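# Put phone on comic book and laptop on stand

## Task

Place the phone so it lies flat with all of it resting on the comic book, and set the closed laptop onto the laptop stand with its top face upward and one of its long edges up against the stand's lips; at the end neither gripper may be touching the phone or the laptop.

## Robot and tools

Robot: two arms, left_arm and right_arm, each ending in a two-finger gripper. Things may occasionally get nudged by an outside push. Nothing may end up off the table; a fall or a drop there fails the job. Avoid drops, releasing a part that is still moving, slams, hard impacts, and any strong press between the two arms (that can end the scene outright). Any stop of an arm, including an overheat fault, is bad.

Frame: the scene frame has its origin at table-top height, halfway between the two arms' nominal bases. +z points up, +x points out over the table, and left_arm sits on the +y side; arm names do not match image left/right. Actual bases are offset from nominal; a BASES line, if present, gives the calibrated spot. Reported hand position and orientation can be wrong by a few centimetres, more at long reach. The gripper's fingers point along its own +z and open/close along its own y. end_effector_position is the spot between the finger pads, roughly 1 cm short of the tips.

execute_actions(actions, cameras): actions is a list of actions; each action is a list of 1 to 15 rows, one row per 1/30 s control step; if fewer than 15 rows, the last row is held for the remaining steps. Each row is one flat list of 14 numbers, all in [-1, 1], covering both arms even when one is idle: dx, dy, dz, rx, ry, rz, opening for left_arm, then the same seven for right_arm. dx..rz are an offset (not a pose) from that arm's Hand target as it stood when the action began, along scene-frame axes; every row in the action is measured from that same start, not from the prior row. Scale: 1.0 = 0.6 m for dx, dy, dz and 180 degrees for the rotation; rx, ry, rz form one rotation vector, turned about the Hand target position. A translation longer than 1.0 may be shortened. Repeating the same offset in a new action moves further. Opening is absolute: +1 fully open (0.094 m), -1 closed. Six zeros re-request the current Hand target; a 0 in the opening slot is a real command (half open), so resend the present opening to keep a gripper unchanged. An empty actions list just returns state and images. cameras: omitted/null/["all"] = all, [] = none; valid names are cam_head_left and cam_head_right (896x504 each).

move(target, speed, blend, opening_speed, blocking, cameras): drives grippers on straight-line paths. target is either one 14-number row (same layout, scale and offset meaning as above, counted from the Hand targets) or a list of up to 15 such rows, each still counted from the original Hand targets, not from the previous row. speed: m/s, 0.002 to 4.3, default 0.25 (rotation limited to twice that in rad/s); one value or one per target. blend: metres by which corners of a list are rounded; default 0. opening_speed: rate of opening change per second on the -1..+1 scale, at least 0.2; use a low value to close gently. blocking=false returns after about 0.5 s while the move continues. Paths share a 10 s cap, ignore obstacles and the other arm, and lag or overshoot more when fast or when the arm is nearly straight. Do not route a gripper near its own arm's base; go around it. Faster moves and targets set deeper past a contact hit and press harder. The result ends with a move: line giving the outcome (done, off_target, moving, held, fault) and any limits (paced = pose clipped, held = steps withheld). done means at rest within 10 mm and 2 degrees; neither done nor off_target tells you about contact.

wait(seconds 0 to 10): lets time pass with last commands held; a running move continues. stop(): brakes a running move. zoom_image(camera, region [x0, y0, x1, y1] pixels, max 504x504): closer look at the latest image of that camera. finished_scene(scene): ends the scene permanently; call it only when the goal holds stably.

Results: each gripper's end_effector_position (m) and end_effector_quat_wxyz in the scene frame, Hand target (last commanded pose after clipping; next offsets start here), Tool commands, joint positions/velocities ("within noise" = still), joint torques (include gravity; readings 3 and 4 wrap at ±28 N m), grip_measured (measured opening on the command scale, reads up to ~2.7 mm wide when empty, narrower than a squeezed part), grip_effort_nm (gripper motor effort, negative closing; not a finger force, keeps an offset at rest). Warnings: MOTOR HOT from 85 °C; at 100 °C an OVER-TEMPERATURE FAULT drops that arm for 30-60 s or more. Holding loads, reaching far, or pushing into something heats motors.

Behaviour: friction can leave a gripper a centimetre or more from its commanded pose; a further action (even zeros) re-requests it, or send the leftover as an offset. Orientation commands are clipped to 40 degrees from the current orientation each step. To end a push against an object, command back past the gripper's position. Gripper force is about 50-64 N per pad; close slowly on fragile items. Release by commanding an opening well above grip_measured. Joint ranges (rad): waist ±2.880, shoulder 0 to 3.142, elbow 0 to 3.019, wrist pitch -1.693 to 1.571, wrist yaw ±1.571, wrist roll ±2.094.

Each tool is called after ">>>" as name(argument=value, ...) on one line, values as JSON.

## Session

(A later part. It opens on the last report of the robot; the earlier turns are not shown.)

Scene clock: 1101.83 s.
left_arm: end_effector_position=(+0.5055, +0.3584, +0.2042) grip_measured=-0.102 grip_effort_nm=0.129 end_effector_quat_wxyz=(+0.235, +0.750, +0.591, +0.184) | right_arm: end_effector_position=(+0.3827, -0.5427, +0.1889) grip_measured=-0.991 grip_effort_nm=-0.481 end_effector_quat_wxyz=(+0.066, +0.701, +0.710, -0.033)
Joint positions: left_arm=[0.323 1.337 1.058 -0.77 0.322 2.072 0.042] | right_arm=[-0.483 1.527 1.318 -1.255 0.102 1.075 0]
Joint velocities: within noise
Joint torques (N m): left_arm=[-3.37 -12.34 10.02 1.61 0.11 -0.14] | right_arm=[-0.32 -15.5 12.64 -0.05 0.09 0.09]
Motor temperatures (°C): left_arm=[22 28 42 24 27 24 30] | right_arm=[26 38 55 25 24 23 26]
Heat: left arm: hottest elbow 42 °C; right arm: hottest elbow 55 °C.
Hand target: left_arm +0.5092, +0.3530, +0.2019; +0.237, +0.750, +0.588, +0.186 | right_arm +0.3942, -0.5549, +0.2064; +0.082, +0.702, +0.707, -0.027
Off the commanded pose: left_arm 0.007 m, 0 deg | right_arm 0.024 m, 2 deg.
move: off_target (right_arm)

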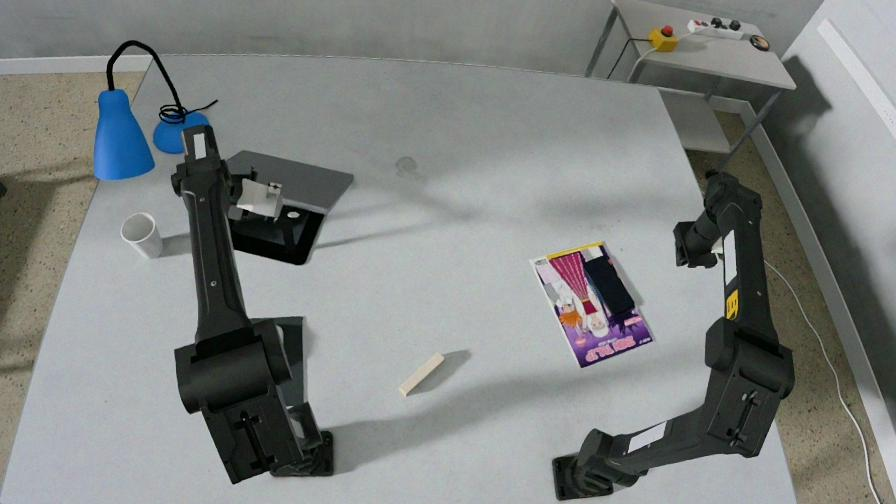

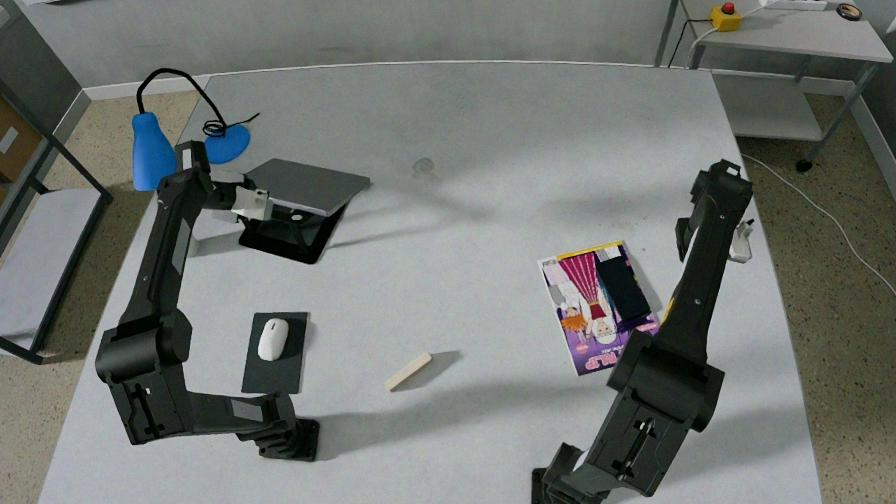

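>>> move(target=[[0,-0.035,0,0,0,0,-0.1,0,0,0,0,0,0,-1],[0.065,-0.05,-0.095,0,0,0,-0.1,0,0,0,0,0,0,-1],[0.1,-0.06,-0.137,0,0,0,-0.1,0,0,0,0,0,0,-1]], speed=[0.1,0.08,0.05])

>>> zoom_image(camera="cam_head_right", region=[200, 130, 380, 270])

>>> zoom_image(camera="cam_head_left", region=[185, 130, 365, 270])

Scene clock: 1107.17 s.
left_arm: end_effector_position=(+0.5641, +0.3212, +0.1280) grip_measured=-0.102 grip_effort_nm=0.125 end_effector_quat_wxyz=(+0.239, +0.751, +0.585, +0.192) | right_arm: end_effector_position=(+0.3827, -0.5427, +0.1889) grip_measured=-0.991 grip_effort_nm=-0.486 end_effector_quat_wxyz=(+0.066, +0.701, +0.710, -0.033)
Joint positions: left_arm=[0.201 1.523 1.026 -0.502 0.262 1.969 0.042] | right_arm=[-0.483 1.527 1.318 -1.255 0.102 1.075 0]
Joint velocities: within noise
Joint torques (N m): left_arm=[-2.78 -11.93 10.5 1.35 -0.03 -0.18] | right_arm=[-0.44 -15.44 12.66 -0.05 0.09 0.08]
Motor temperatures (°C): left_arm=[22 28 42 24 27 24 30] | right_arm=[26 38 55 25 24 23 26]
Heat: left arm: hottest elbow 42 °C; right arm: hottest elbow 55 °C.
Hand target: left_arm +0.5693, +0.3170, +0.1199; +0.237, +0.750, +0.588, +0.186 | right_arm +0.3942, -0.5549, +0.2064; +0.082, +0.702, +0.707, -0.027
Off the commanded pose: left_arm 0.011 m, 1 deg | right_arm 0.024 m, 2 deg.
move: off_target (left_arm, right_arm)

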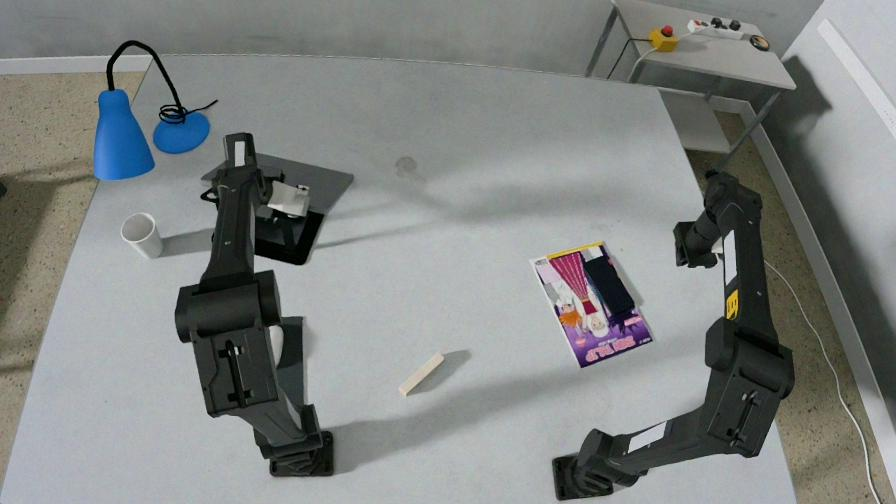

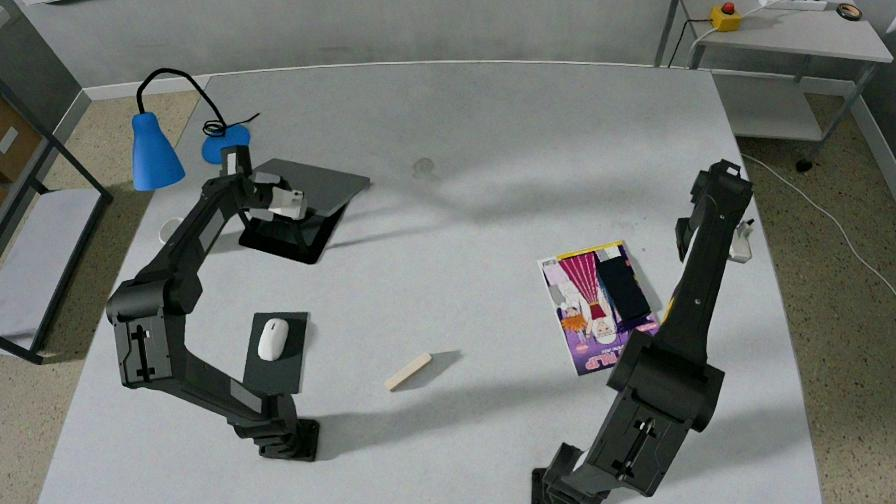

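Scaled by 2.800.

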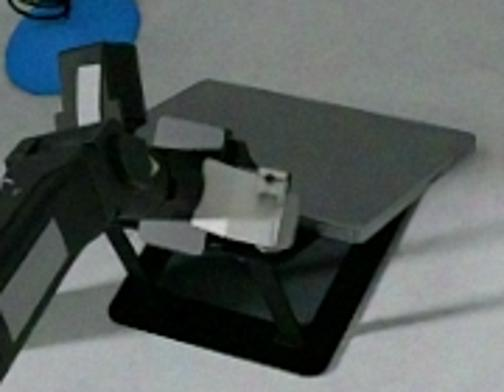

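Scaled by 2.800.

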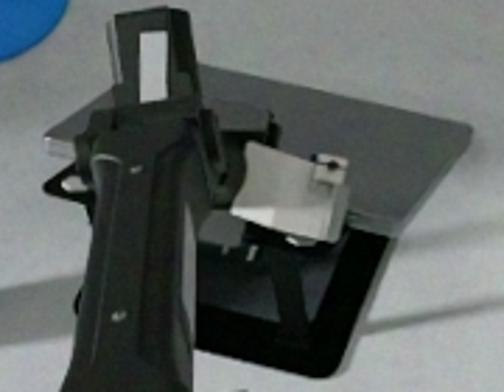

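>>> move(target=[[0,0,-0.01,0,0,0,-0.95,0,0,0,0,0,0,-1]], opening_speed=0.4)

>>> zoom_image(camera="cam_head_right", region=[200, 130, 380, 270])

Scene clock: 1111.17 s.
left_arm: end_effector_position=(+0.5625, +0.3223, +0.1216) grip_measured=-0.482 grip_effort_nm=-1.004 end_effector_quat_wxyz=(+0.233, +0.751, +0.589, +0.189) | right_arm: end_effector_position=(+0.3827, -0.5427, +0.1889) grip_measured=-0.991 grip_effort_nm=-0.481 end_effector_quat_wxyz=(+0.066, +0.701, +0.710, -0.033)
Joint positions: left_arm=[0.201 1.532 1.022 -0.502 0.253 1.968 0.024] | right_arm=[-0.483 1.527 1.318 -1.255 0.102 1.075 0]
Joint velocities: within noise
Joint torques (N m): left_arm=[-2.32 -12.45 10.09 2.03 0.31 -0.14] | right_arm=[-0.44 -15.44 12.66 -0.06 0.09 0.09]
Motor temperatures (°C): left_arm=[22 28 42 24 27 24 30] | right_arm=[26 38 56 25 24 23 26]
Heat: left arm: hottest elbow 42 °C; right arm: hottest elbow 56 °C.
Hand target: left_arm +0.5692, +0.3170, +0.1137; +0.237, +0.750, +0.588, +0.186 | right_arm +0.3942, -0.5549, +0.2064; +0.082, +0.702, +0.707, -0.027
Off the commanded pose: left_arm 0.012 m, 1 deg | right_arm 0.024 m, 2 deg.
move: off_target (left_arm, right_arm)

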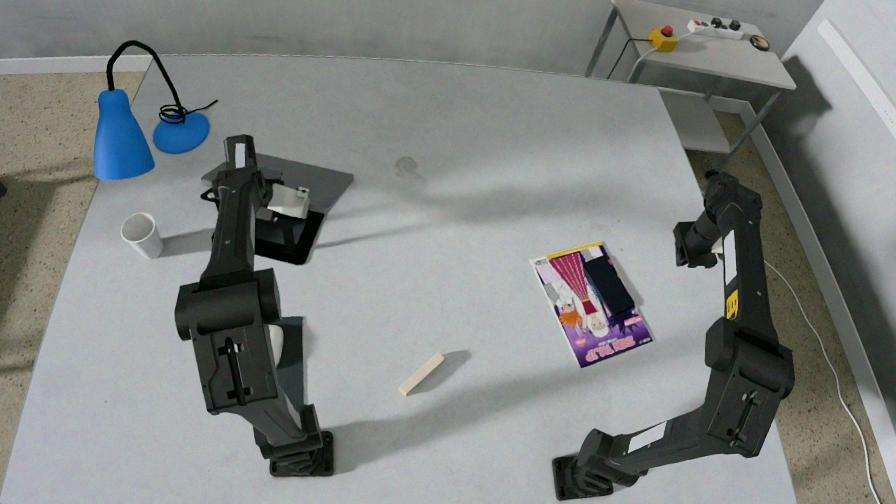

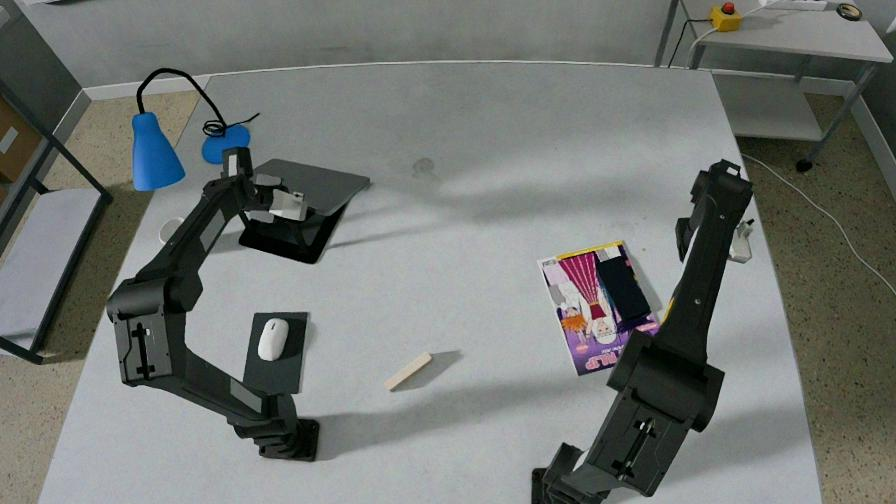

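Scaled by 2.800.

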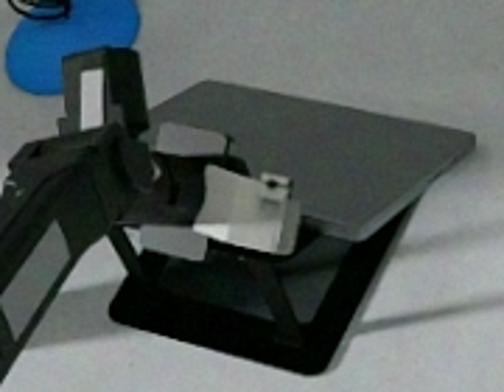

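>>> move(target=[[0,0,0.12,0,0,0,-0.95,0,0,0,0,0,0,-1],[-0.07,0.015,0.18,0,0,0,-0.95,0,0,0,0,0,0,-1]], speed=[0.08,0.08])

>>> zoom_image(camera="cam_head_right", region=[200, 130, 380, 270])

>>> zoom_image(camera="cam_head_left", region=[185, 130, 365, 270])

Scene clock: 1116.57 s.
left_arm: end_effector_position=(+0.5234, +0.3145, +0.1667) grip_measured=-0.570 grip_effort_nm=-0.974 end_effector_quat_wxyz=(+0.217, +0.764, +0.591, +0.144) | right_arm: end_effector_position=(+0.3827, -0.5427, +0.1889) grip_measured=-0.991 grip_effort_nm=-0.481 end_effector_quat_wxyz=(+0.066, +0.701, +0.710, -0.033)
Joint positions: left_arm=[0.21 1.42 1.063 -0.758 0.272 1.999 0.02] | right_arm=[-0.483 1.527 1.318 -1.255 0.102 1.075 0]
Joint velocities: within noise
Joint torques (N m): left_arm=[0.38 -19.19 13.85 0.13 0.45 -0.11] | right_arm=[-0.44 -15.56 12.67 -0.02 0.09 0.09]
Motor temperatures (°C): left_arm=[22 28 42 24 27 24 30] | right_arm=[26 38 56 25 24 23 26]
Heat: left arm: hottest elbow 42 °C; right arm: hottest elbow 56 °C.
Hand target: left_arm +0.5272, +0.3261, +0.2216; +0.237, +0.750, +0.588, +0.186 | right_arm +0.3942, -0.5549, +0.2064; +0.082, +0.702, +0.707, -0.027
Off the commanded pose: left_arm 0.056 m, 6 deg | right_arm 0.024 m, 2 deg.
move: off_target (left_arm, right_arm)

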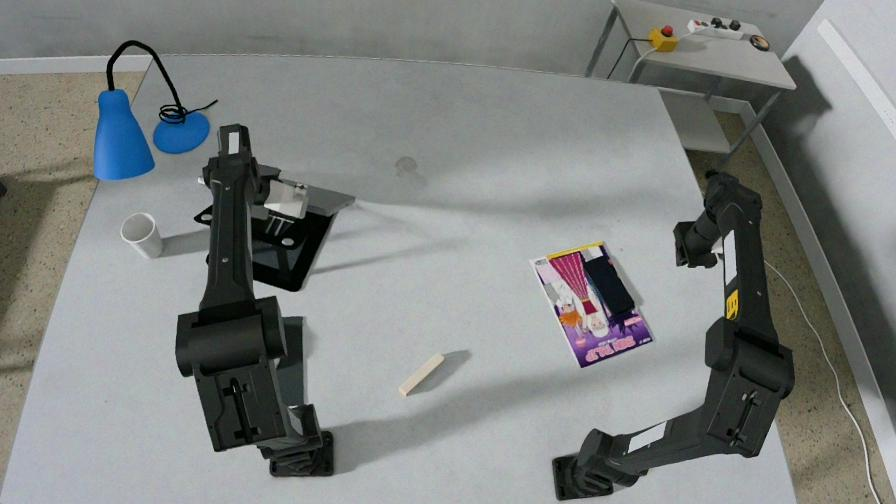

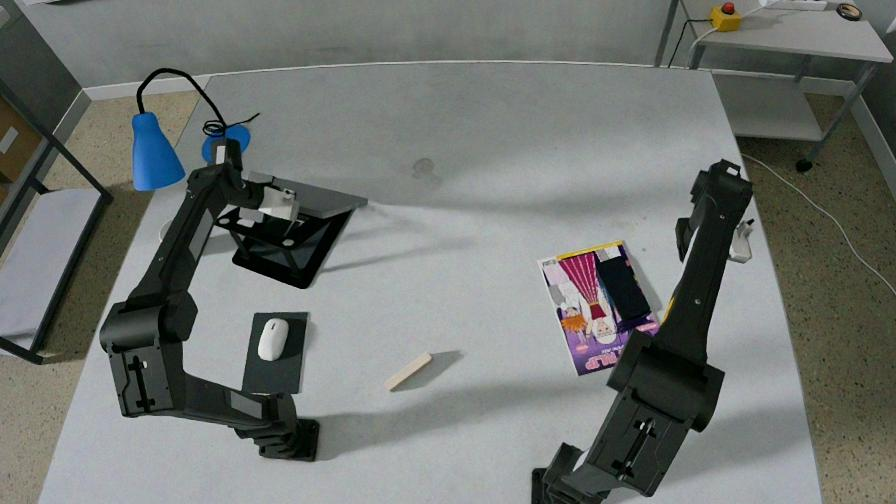

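Scaled by 2.800.

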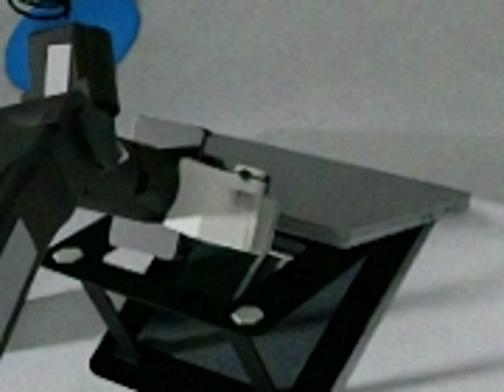

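Scaled by 2.800.

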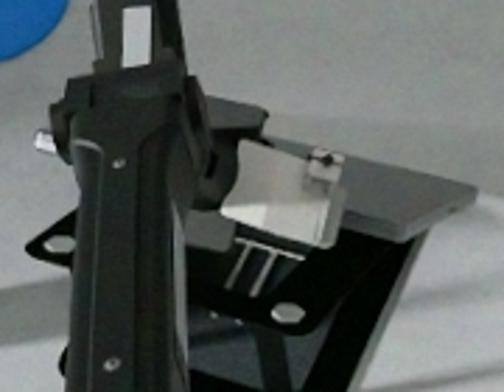

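>>> move(target=[[-0.02,0.0,0.14,0,0,0,-0.95,0,0,0,0,0,0,-1],[-0.08,0.01,0.16,0,0,0,-0.95,0,0,0,0,0,0,-1]], speed=[0.1,0.08])

>>> zoom_image(camera="cam_head_right", region=[180, 130, 380, 290])

>>> zoom_image(camera="cam_head_left", region=[165, 130, 365, 290])

Scene clock: 1121.17 s.
left_arm: end_effector_position=(+0.4572, +0.3175, +0.2258) grip_measured=-0.633 grip_effort_nm=-1.009 end_effector_quat_wxyz=(+0.196, +0.770, +0.599, +0.099) | right_arm: end_effector_position=(+0.3827, -0.5427, +0.1889) grip_measured=-0.991 grip_effort_nm=-0.481 end_effector_quat_wxyz=(+0.066, +0.701, +0.710, -0.033)
Joint positions: left_arm=[0.259 1.268 1.106 -1.07 0.289 2.058 0.017] | right_arm=[-0.483 1.527 1.318 -1.255 0.102 1.075 0]
Joint velocities: within noise
Joint torques (N m): left_arm=[-0.09 -17.96 20.79 0.88 0.77 -0.22] | right_arm=[-0.38 -15.44 12.63 -0.05 0.1 0.09]
Motor temperatures (°C): left_arm=[22 28 43 24 27 24 30] | right_arm=[26 38 56 25 24 23 26]
Heat: left arm: hottest elbow 43 °C; right arm: hottest elbow 56 °C.
Hand target: left_arm +0.4792, +0.3321, +0.3178; +0.237, +0.750, +0.588, +0.186 | right_arm +0.3942, -0.5549, +0.2064; +0.082, +0.702, +0.707, -0.027
Off the commanded pose: left_arm 0.096 m, 11 deg | right_arm 0.024 m, 2 deg.
move: off_target (left_arm, right_arm)

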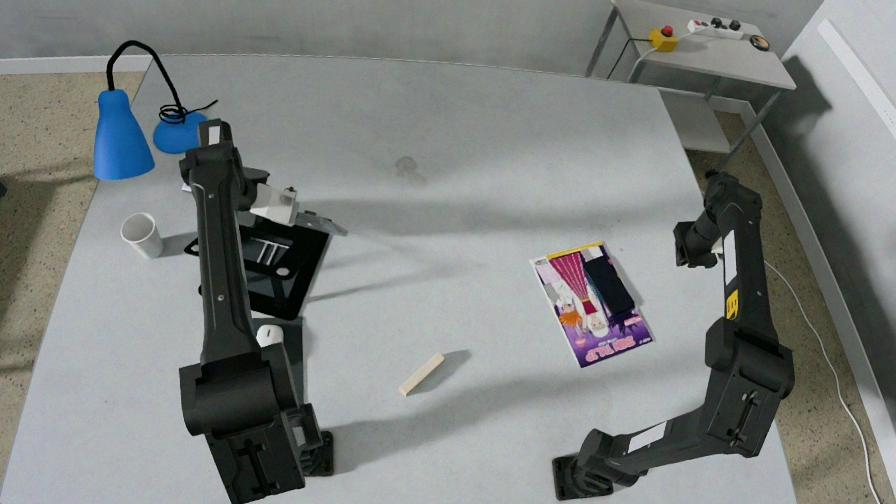

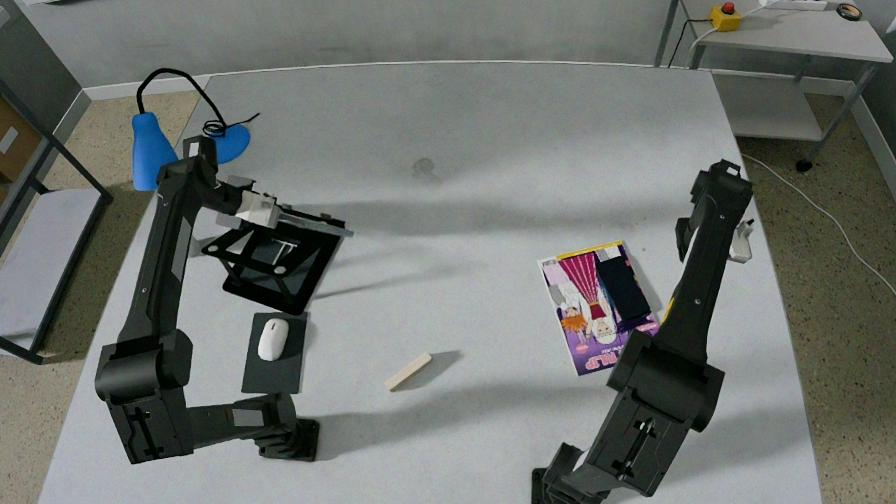

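Scaled by 2.520.

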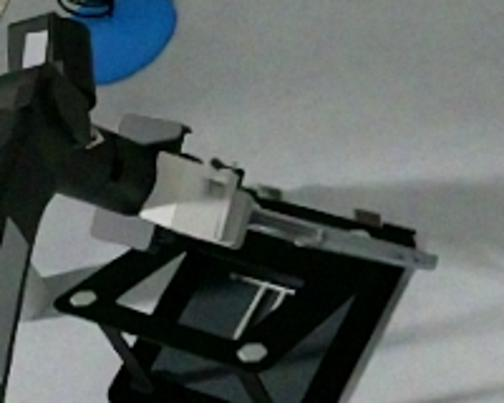

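Scaled by 2.520.

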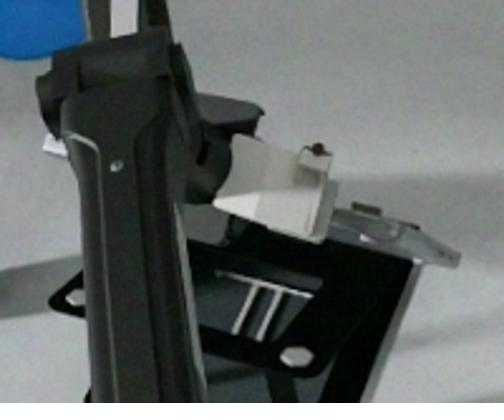

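>>> move(target=[[-0.065,0.0065,-0.071,-0.0217,-0.089,0,-0.95,0,0,0,0,0,0,-1],[-0.119,0.0215,-0.16,-0.0434,-0.178,0,-0.95,0,0,0,0,0,0,-1]], speed=[0.1,0.08])

>>> zoom_image(camera="cam_head_right", region=[180, 150, 380, 310])

>>> zoom_image(camera="cam_head_left", region=[165, 150, 365, 310])

Scene clock: 1131.70 s.
left_arm: end_effector_position=(+0.3919, +0.3311, +0.1612) grip_measured=-0.640 grip_effort_nm=-1.009 end_effector_quat_wxyz=(+0.417, +0.669, +0.551, +0.273) | right_arm: end_effector_position=(+0.3827, -0.5427, +0.1889) grip_measured=-0.991 grip_effort_nm=-0.476 end_effector_quat_wxyz=(+0.066, +0.701, +0.710, -0.033)
Joint positions: left_arm=[0.517 0.98 0.471 -0.212 0.705 1.981 0.017] | right_arm=[-0.483 1.527 1.318 -1.255 0.102 1.075 0]
Joint velocities: within noise
Joint torques (N m): left_arm=[-0.56 -10.81 14.16 4.04 1.31 -0.32] | right_arm=[-0.38 -15.5 12.67 -0.02 0.09 0.08]
Motor temperatures (°C): left_arm=[22 28 46 24 28 24 30] | right_arm=[26 38 56 25 24 23 26]
Heat: left arm: hottest elbow 46 °C; right arm: hottest elbow 56 °C.
Hand target: left_arm +0.4078, +0.3450, +0.2218; +0.440, +0.652, +0.511, +0.346 | right_arm +0.3942, -0.5549, +0.2064; +0.082, +0.702, +0.707, -0.027
Off the commanded pose: left_arm 0.064 m, 10 deg | right_arm 0.024 m, 2 deg.
move: off_target (left_arm, right_arm)

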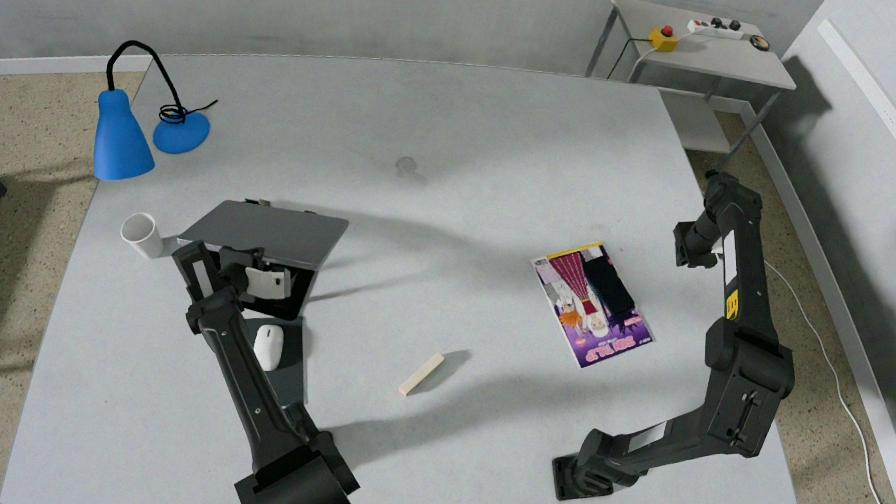

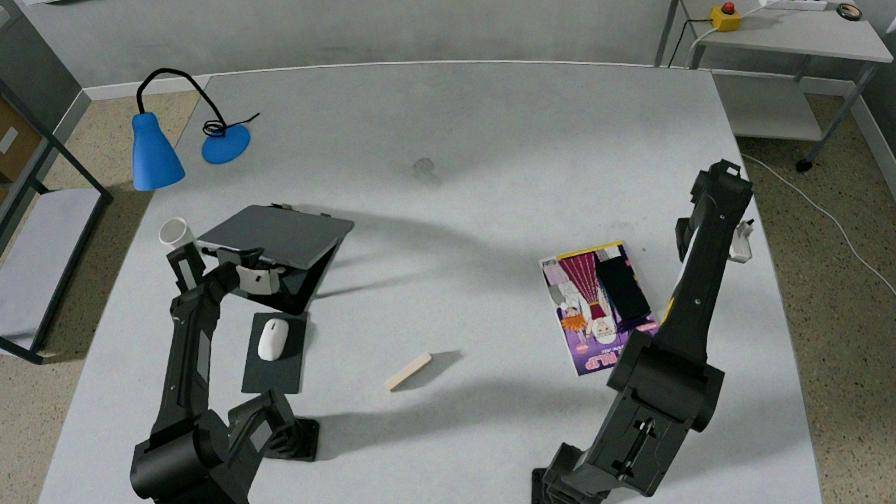

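Scaled by 2.520.

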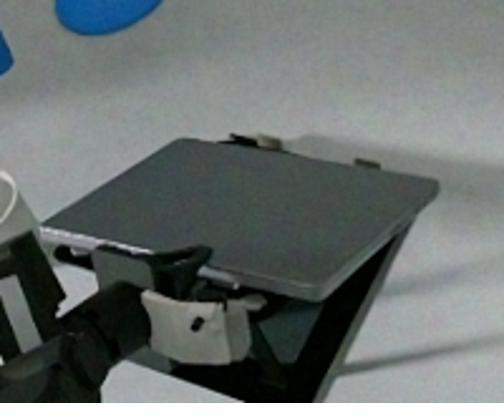

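Scaled by 2.520.

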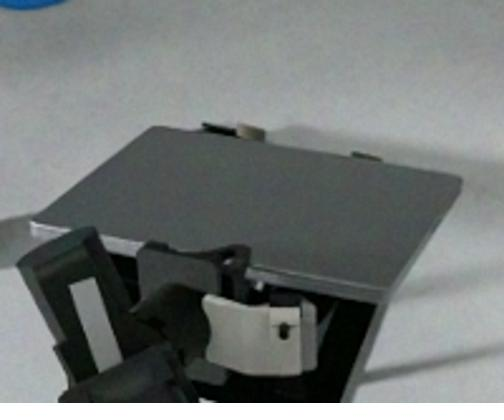

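>>> move(target=[[-0.02,0.01,0.05,0.0,0.0,-0.02,-0.95,0,0,0,0,0,0,-1],[-0.02,0.015,0.02,0.0,0,-0.045,-0.95,0,0,0,0,0,0,-1]], speed=[0.06,0.06])

>>> zoom_image(camera="cam_head_right", region=[180, 150, 380, 310])

>>> zoom_image(camera="cam_head_left", region=[165, 150, 365, 310])

Scene clock: 1136.93 s.
left_arm: end_effector_position=(+0.3692, +0.3331, +0.1678) grip_measured=-0.640 grip_effort_nm=-1.004 end_effector_quat_wxyz=(+0.451, +0.672, +0.531, +0.252) | right_arm: end_effector_position=(+0.3827, -0.5427, +0.1889) grip_measured=-0.991 grip_effort_nm=-0.481 end_effector_quat_wxyz=(+0.066, +0.701, +0.710, -0.033)
Joint positions: left_arm=[0.616 0.953 0.471 -0.322 0.866 2.081 0.017] | right_arm=[-0.483 1.527 1.318 -1.255 0.102 1.075 0]
Joint velocities: within noise
Joint torques (N m): left_arm=[0.03 -8.29 18.45 3.07 2.06 -0.08] | right_arm=[-0.38 -15.38 12.64 -0.03 0.09 0.08]
Motor temperatures (°C): left_arm=[22 28 46 24 29 24 30] | right_arm=[26 38 56 25 24 23 26]
Heat: left arm: hottest elbow 46 °C; right arm: hottest elbow 56 °C.
Hand target: left_arm +0.3958, +0.3538, +0.2338; +0.463, +0.687, +0.464, +0.314 | right_arm +0.3942, -0.5549, +0.2064; +0.082, +0.702, +0.707, -0.027
Off the commanded pose: left_arm 0.074 m, 11 deg | right_arm 0.024 m, 2 deg.
joint sent to its limit (left arm) — joint 6 (wrist roll), upper limit. The joint targets are off in position, not in orientation.
move: off_target (left_arm, right_arm)

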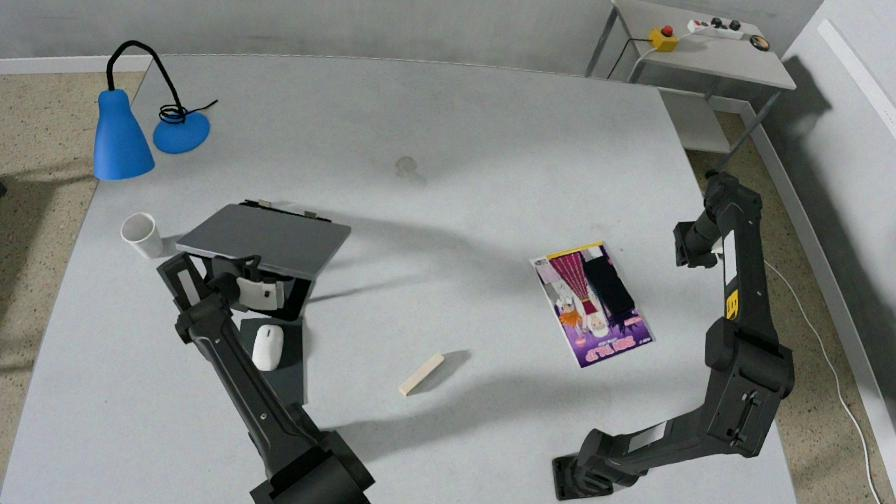

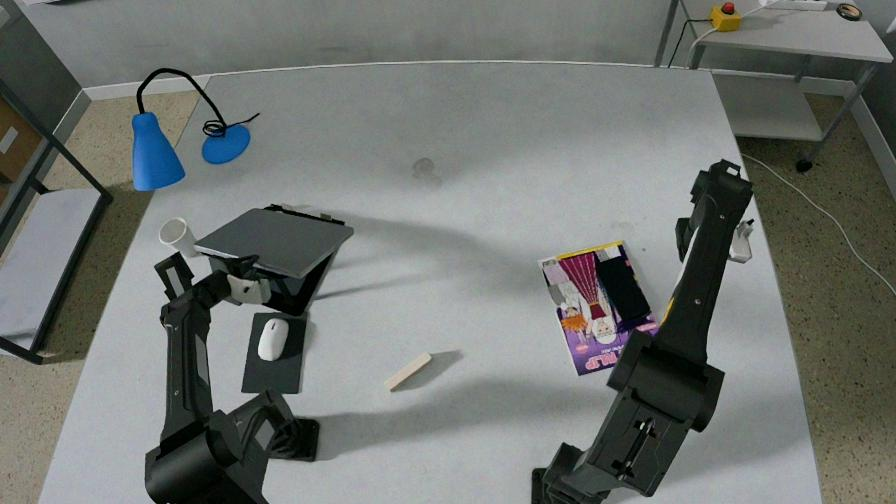

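Scaled by 2.520.

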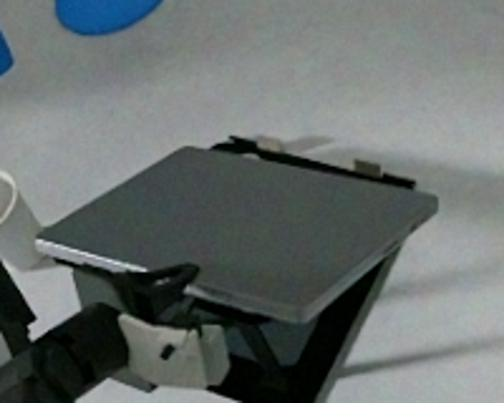

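Scaled by 2.520.

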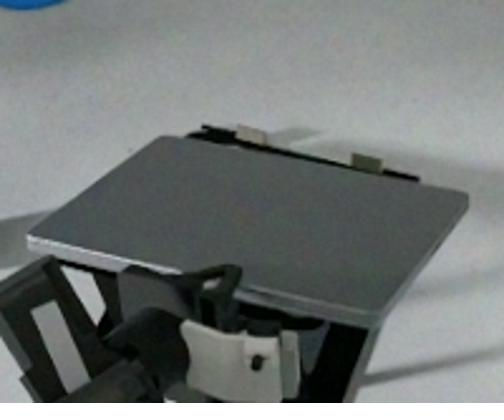

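>>> move(target=[[0.0,0.0,0.02,0.02,0.04,0,-0.95,0,0,0,0,0,0,-1],[0.06,-0.014,-0.01,0.02,0.04,0,-0.95,0,0,0,0,0,0,-1]], speed=[0.06,0.04])

>>> zoom_image(camera="cam_head_right", region=[180, 150, 380, 310])

>>> zoom_image(camera="cam_head_left", region=[165, 150, 365, 310])

Scene clock: 1145.33 s.
left_arm: end_effector_position=(+0.3905, +0.3287, +0.1610) grip_measured=-0.640 grip_effort_nm=-1.009 end_effector_quat_wxyz=(+0.399, +0.698, +0.548, +0.232) | right_arm: end_effector_position=(+0.3827, -0.5427, +0.1889) grip_measured=-0.991 grip_effort_nm=-0.481 end_effector_quat_wxyz=(+0.066, +0.701, +0.710, -0.033)
Joint positions: left_arm=[0.515 1.01 0.545 -0.395 0.711 2.081 0.017] | right_arm=[-0.483 1.527 1.318 -1.255 0.102 1.075 0]
Joint velocities: within noise
Joint torques (N m): left_arm=[-2.14 -7.3 21.2 2.11 1 -0.03] | right_arm=[-0.5 -15.56 12.66 -0.03 0.09 0.08]
Motor temperatures (°C): left_arm=[22 28 48 24 30 24 30] | right_arm=[26 38 57 25 24 23 26]
Heat: left arm: hottest elbow 48 °C; right arm: hottest elbow 57 °C.
Hand target: left_arm +0.4318, +0.3456, +0.2279; +0.411, +0.719, +0.482, +0.285 | right_arm +0.3942, -0.5549, +0.2064; +0.082, +0.702, +0.707, -0.027
Off the commanded pose: left_arm 0.080 m, 10 deg | right_arm 0.024 m, 2 deg.
joint sent to its limit (left arm) — joint 6 (wrist roll), upper limit. The joint targets are off in position and orientation.
move: off_target (left_arm, right_arm)

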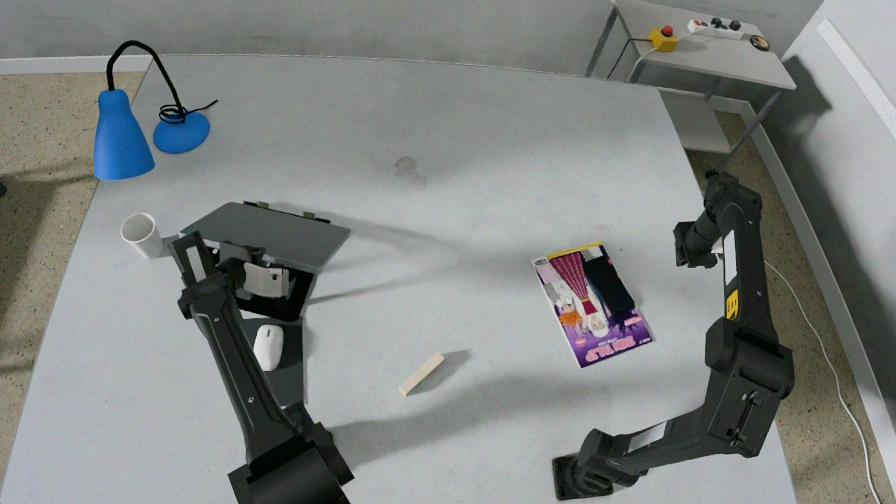

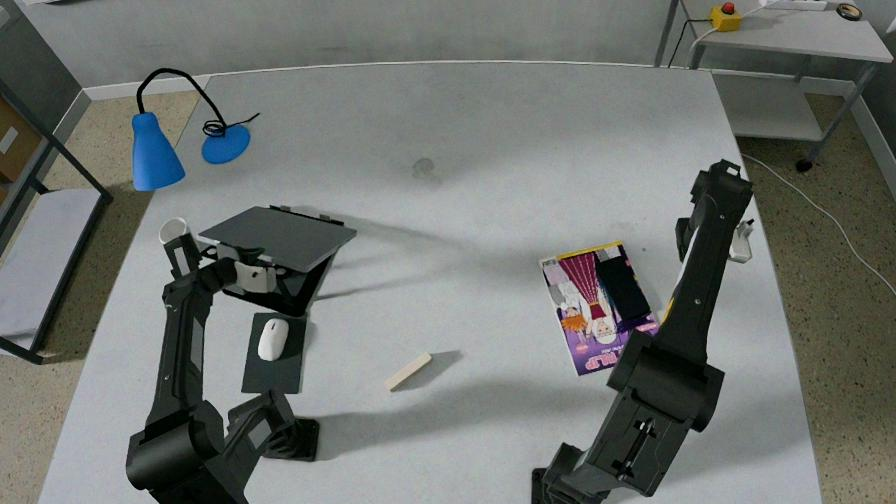

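Scaled by 2.520.

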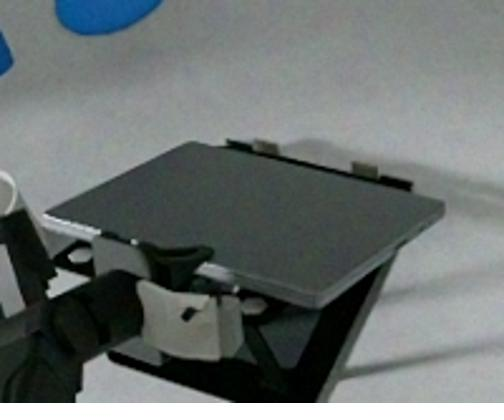

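Scaled by 2.520.

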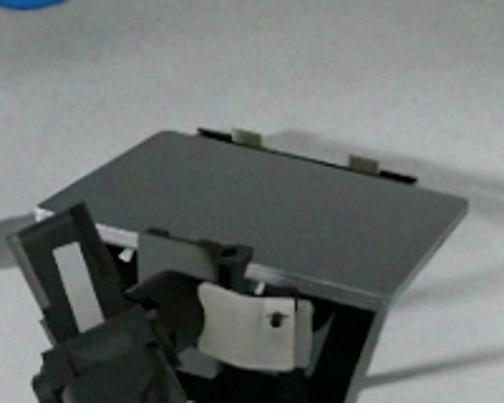

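>>> move(target=[[0.04,-0.012,-0.03,0,0,0,-0.95,0,0,0,0,0,0,-1]], speed=[0.04])

>>> zoom_image(camera="cam_head_right", region=[180, 150, 380, 310])

>>> zoom_image(camera="cam_head_left", region=[165, 150, 365, 310])

Scene clock: 1149.47 s.
left_arm: end_effector_position=(+0.4122, +0.3257, +0.1480) grip_measured=-0.640 grip_effort_nm=-1.009 end_effector_quat_wxyz=(+0.395, +0.710, +0.536, +0.229) | right_arm: end_effector_position=(+0.3827, -0.5427, +0.1889) grip_measured=-0.991 grip_effort_nm=-0.486 end_effector_quat_wxyz=(+0.066, +0.701, +0.710, -0.033)
Joint positions: left_arm=[0.47 1.1 0.565 -0.32 0.689 2.081 0.017] | right_arm=[-0.483 1.527 1.318 -1.255 0.102 1.075 0]
Joint velocities: within noise
Joint torques (N m): left_arm=[-2.49 -7.82 19.92 2.33 0.99 -0.04] | right_arm=[-0.38 -15.5 12.66 -0.05 0.09 0.08]
Motor temperatures (°C): left_arm=[22 27 50 24 30 24 30] | right_arm=[26 38 57 25 24 23 26]
Heat: left arm: hottest elbow 50 °C; right arm: hottest elbow 57 °C.
Hand target: left_arm +0.4558, +0.3384, +0.2099; +0.411, +0.719, +0.482, +0.285 | right_arm +0.3942, -0.5549, +0.2064; +0.082, +0.702, +0.707, -0.027
Off the commanded pose: left_arm 0.077 m, 9 deg | right_arm 0.024 m, 2 deg.
joint sent to its limit (left arm) — joint 6 (wrist roll), upper limit. The joint targets are off in position, not in orientation.
move: off_target (left_arm, right_arm)

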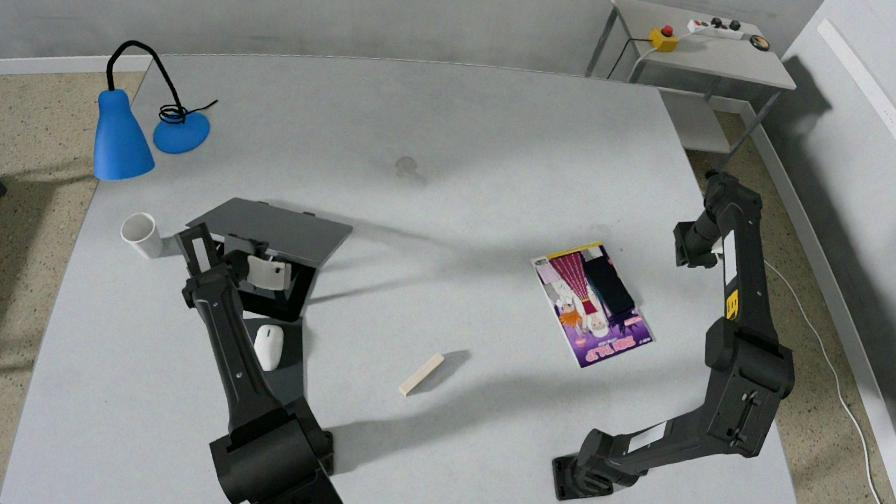

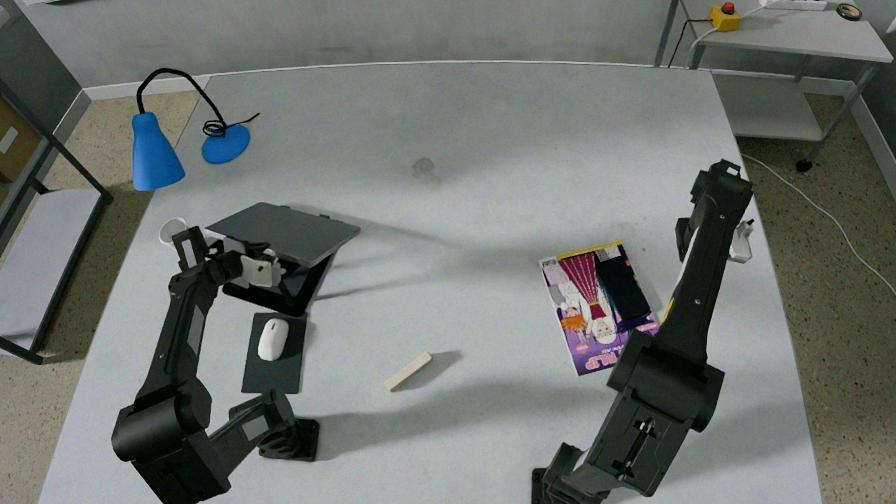

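Scaled by 2.520.

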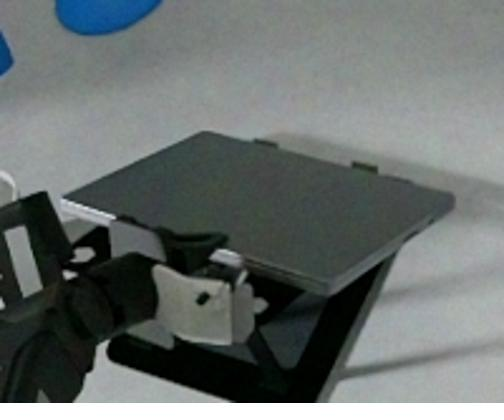

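Scaled by 2.520.

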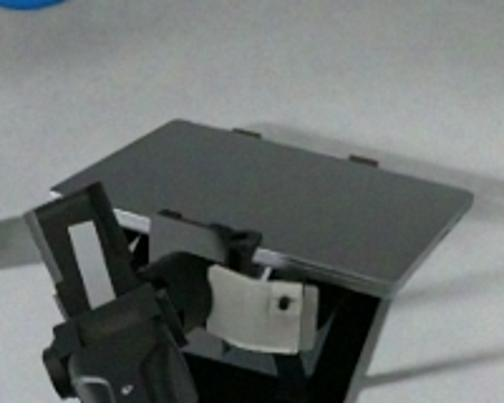

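>>> move(target=[[0.005,0,-0.05,0,0,0,-0.95,0,0,0,0,0,0,-1],[0.005,0,-0.05,0,0,0,-0.4,0,0,0,0,0,0,-1]], speed=[0.04,0.05], opening_speed=0.4)

>>> zoom_image(camera="cam_head_right", region=[180, 150, 380, 310])

>>> zoom_image(camera="cam_head_left", region=[165, 150, 365, 310])

Scene clock: 1156.70 s.
left_arm: end_effector_position=(+0.4275, +0.3252, +0.1444) grip_measured=-0.403 grip_effort_nm=0.129 end_effector_quat_wxyz=(+0.408, +0.713, +0.516, +0.243) | right_arm: end_effector_position=(+0.3827, -0.5427, +0.1889) grip_measured=-0.991 grip_effort_nm=-0.481 end_effector_quat_wxyz=(+0.066, +0.701, +0.710, -0.033)
Joint positions: left_arm=[0.457 1.153 0.565 -0.22 0.709 2.081 0.028] | right_arm=[-0.483 1.527 1.318 -1.255 0.102 1.075 0]
Joint velocities: within noise
Joint torques (N m): left_arm=[-2.02 -7.41 16.13 2.59 0.16 -0.07] | right_arm=[-0.38 -15.5 12.67 -0.06 0.09 0.09]
Motor temperatures (°C): left_arm=[22 27 49 24 30 24 30] | right_arm=[26 38 57 25 24 23 26]
Heat: left arm: hottest elbow 49 °C; right arm: hottest elbow 57 °C.
Hand target: left_arm +0.4588, +0.3383, +0.1797; +0.411, +0.719, +0.482, +0.285 | right_arm +0.3942, -0.5549, +0.2064; +0.082, +0.702, +0.707, -0.027
Off the commanded pose: left_arm 0.049 m, 6 deg | right_arm 0.024 m, 2 deg.
joint sent to its limit (left arm) — joint 6 (wrist roll), upper limit. The joint targets are off in position, not in orientation.
move: off_target (left_arm, right_arm); target 2's new opening was sent with left_arm's hand 0.053 m and 7 deg from that target

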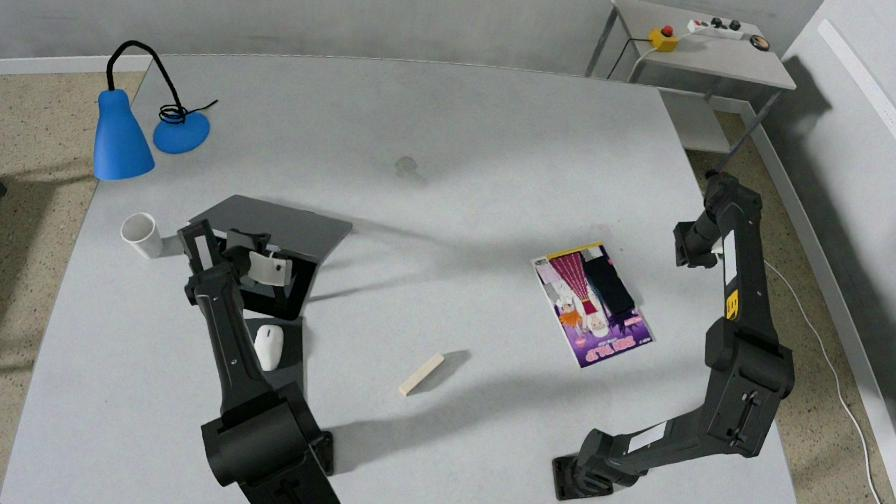

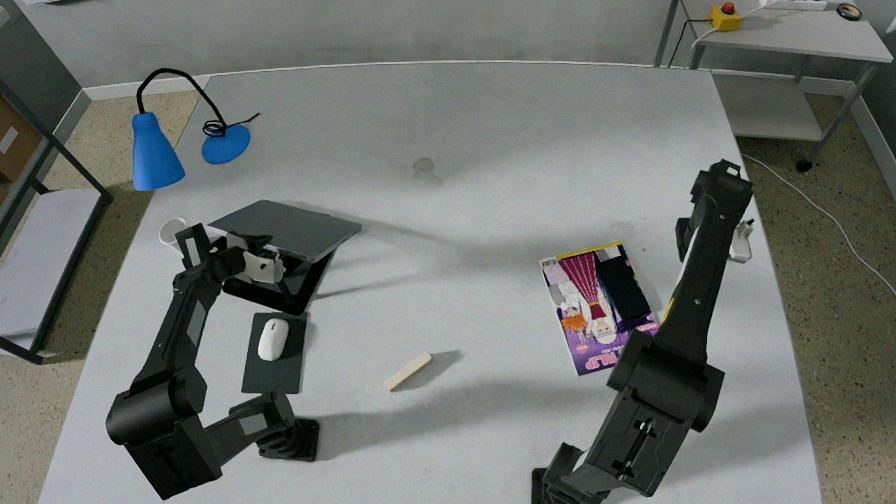

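Scaled by 2.520.

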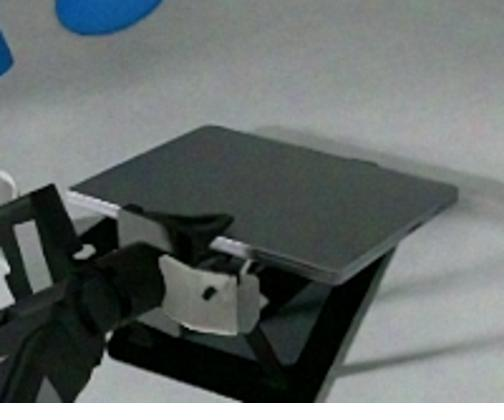

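Scaled by 2.520.

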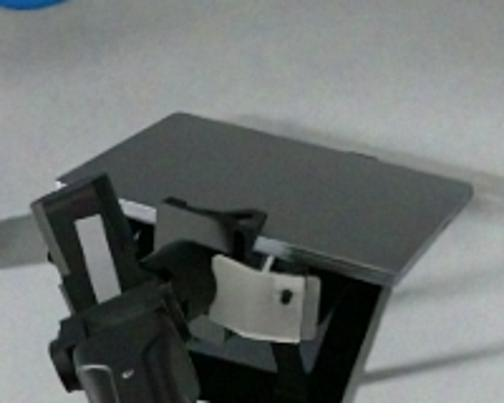

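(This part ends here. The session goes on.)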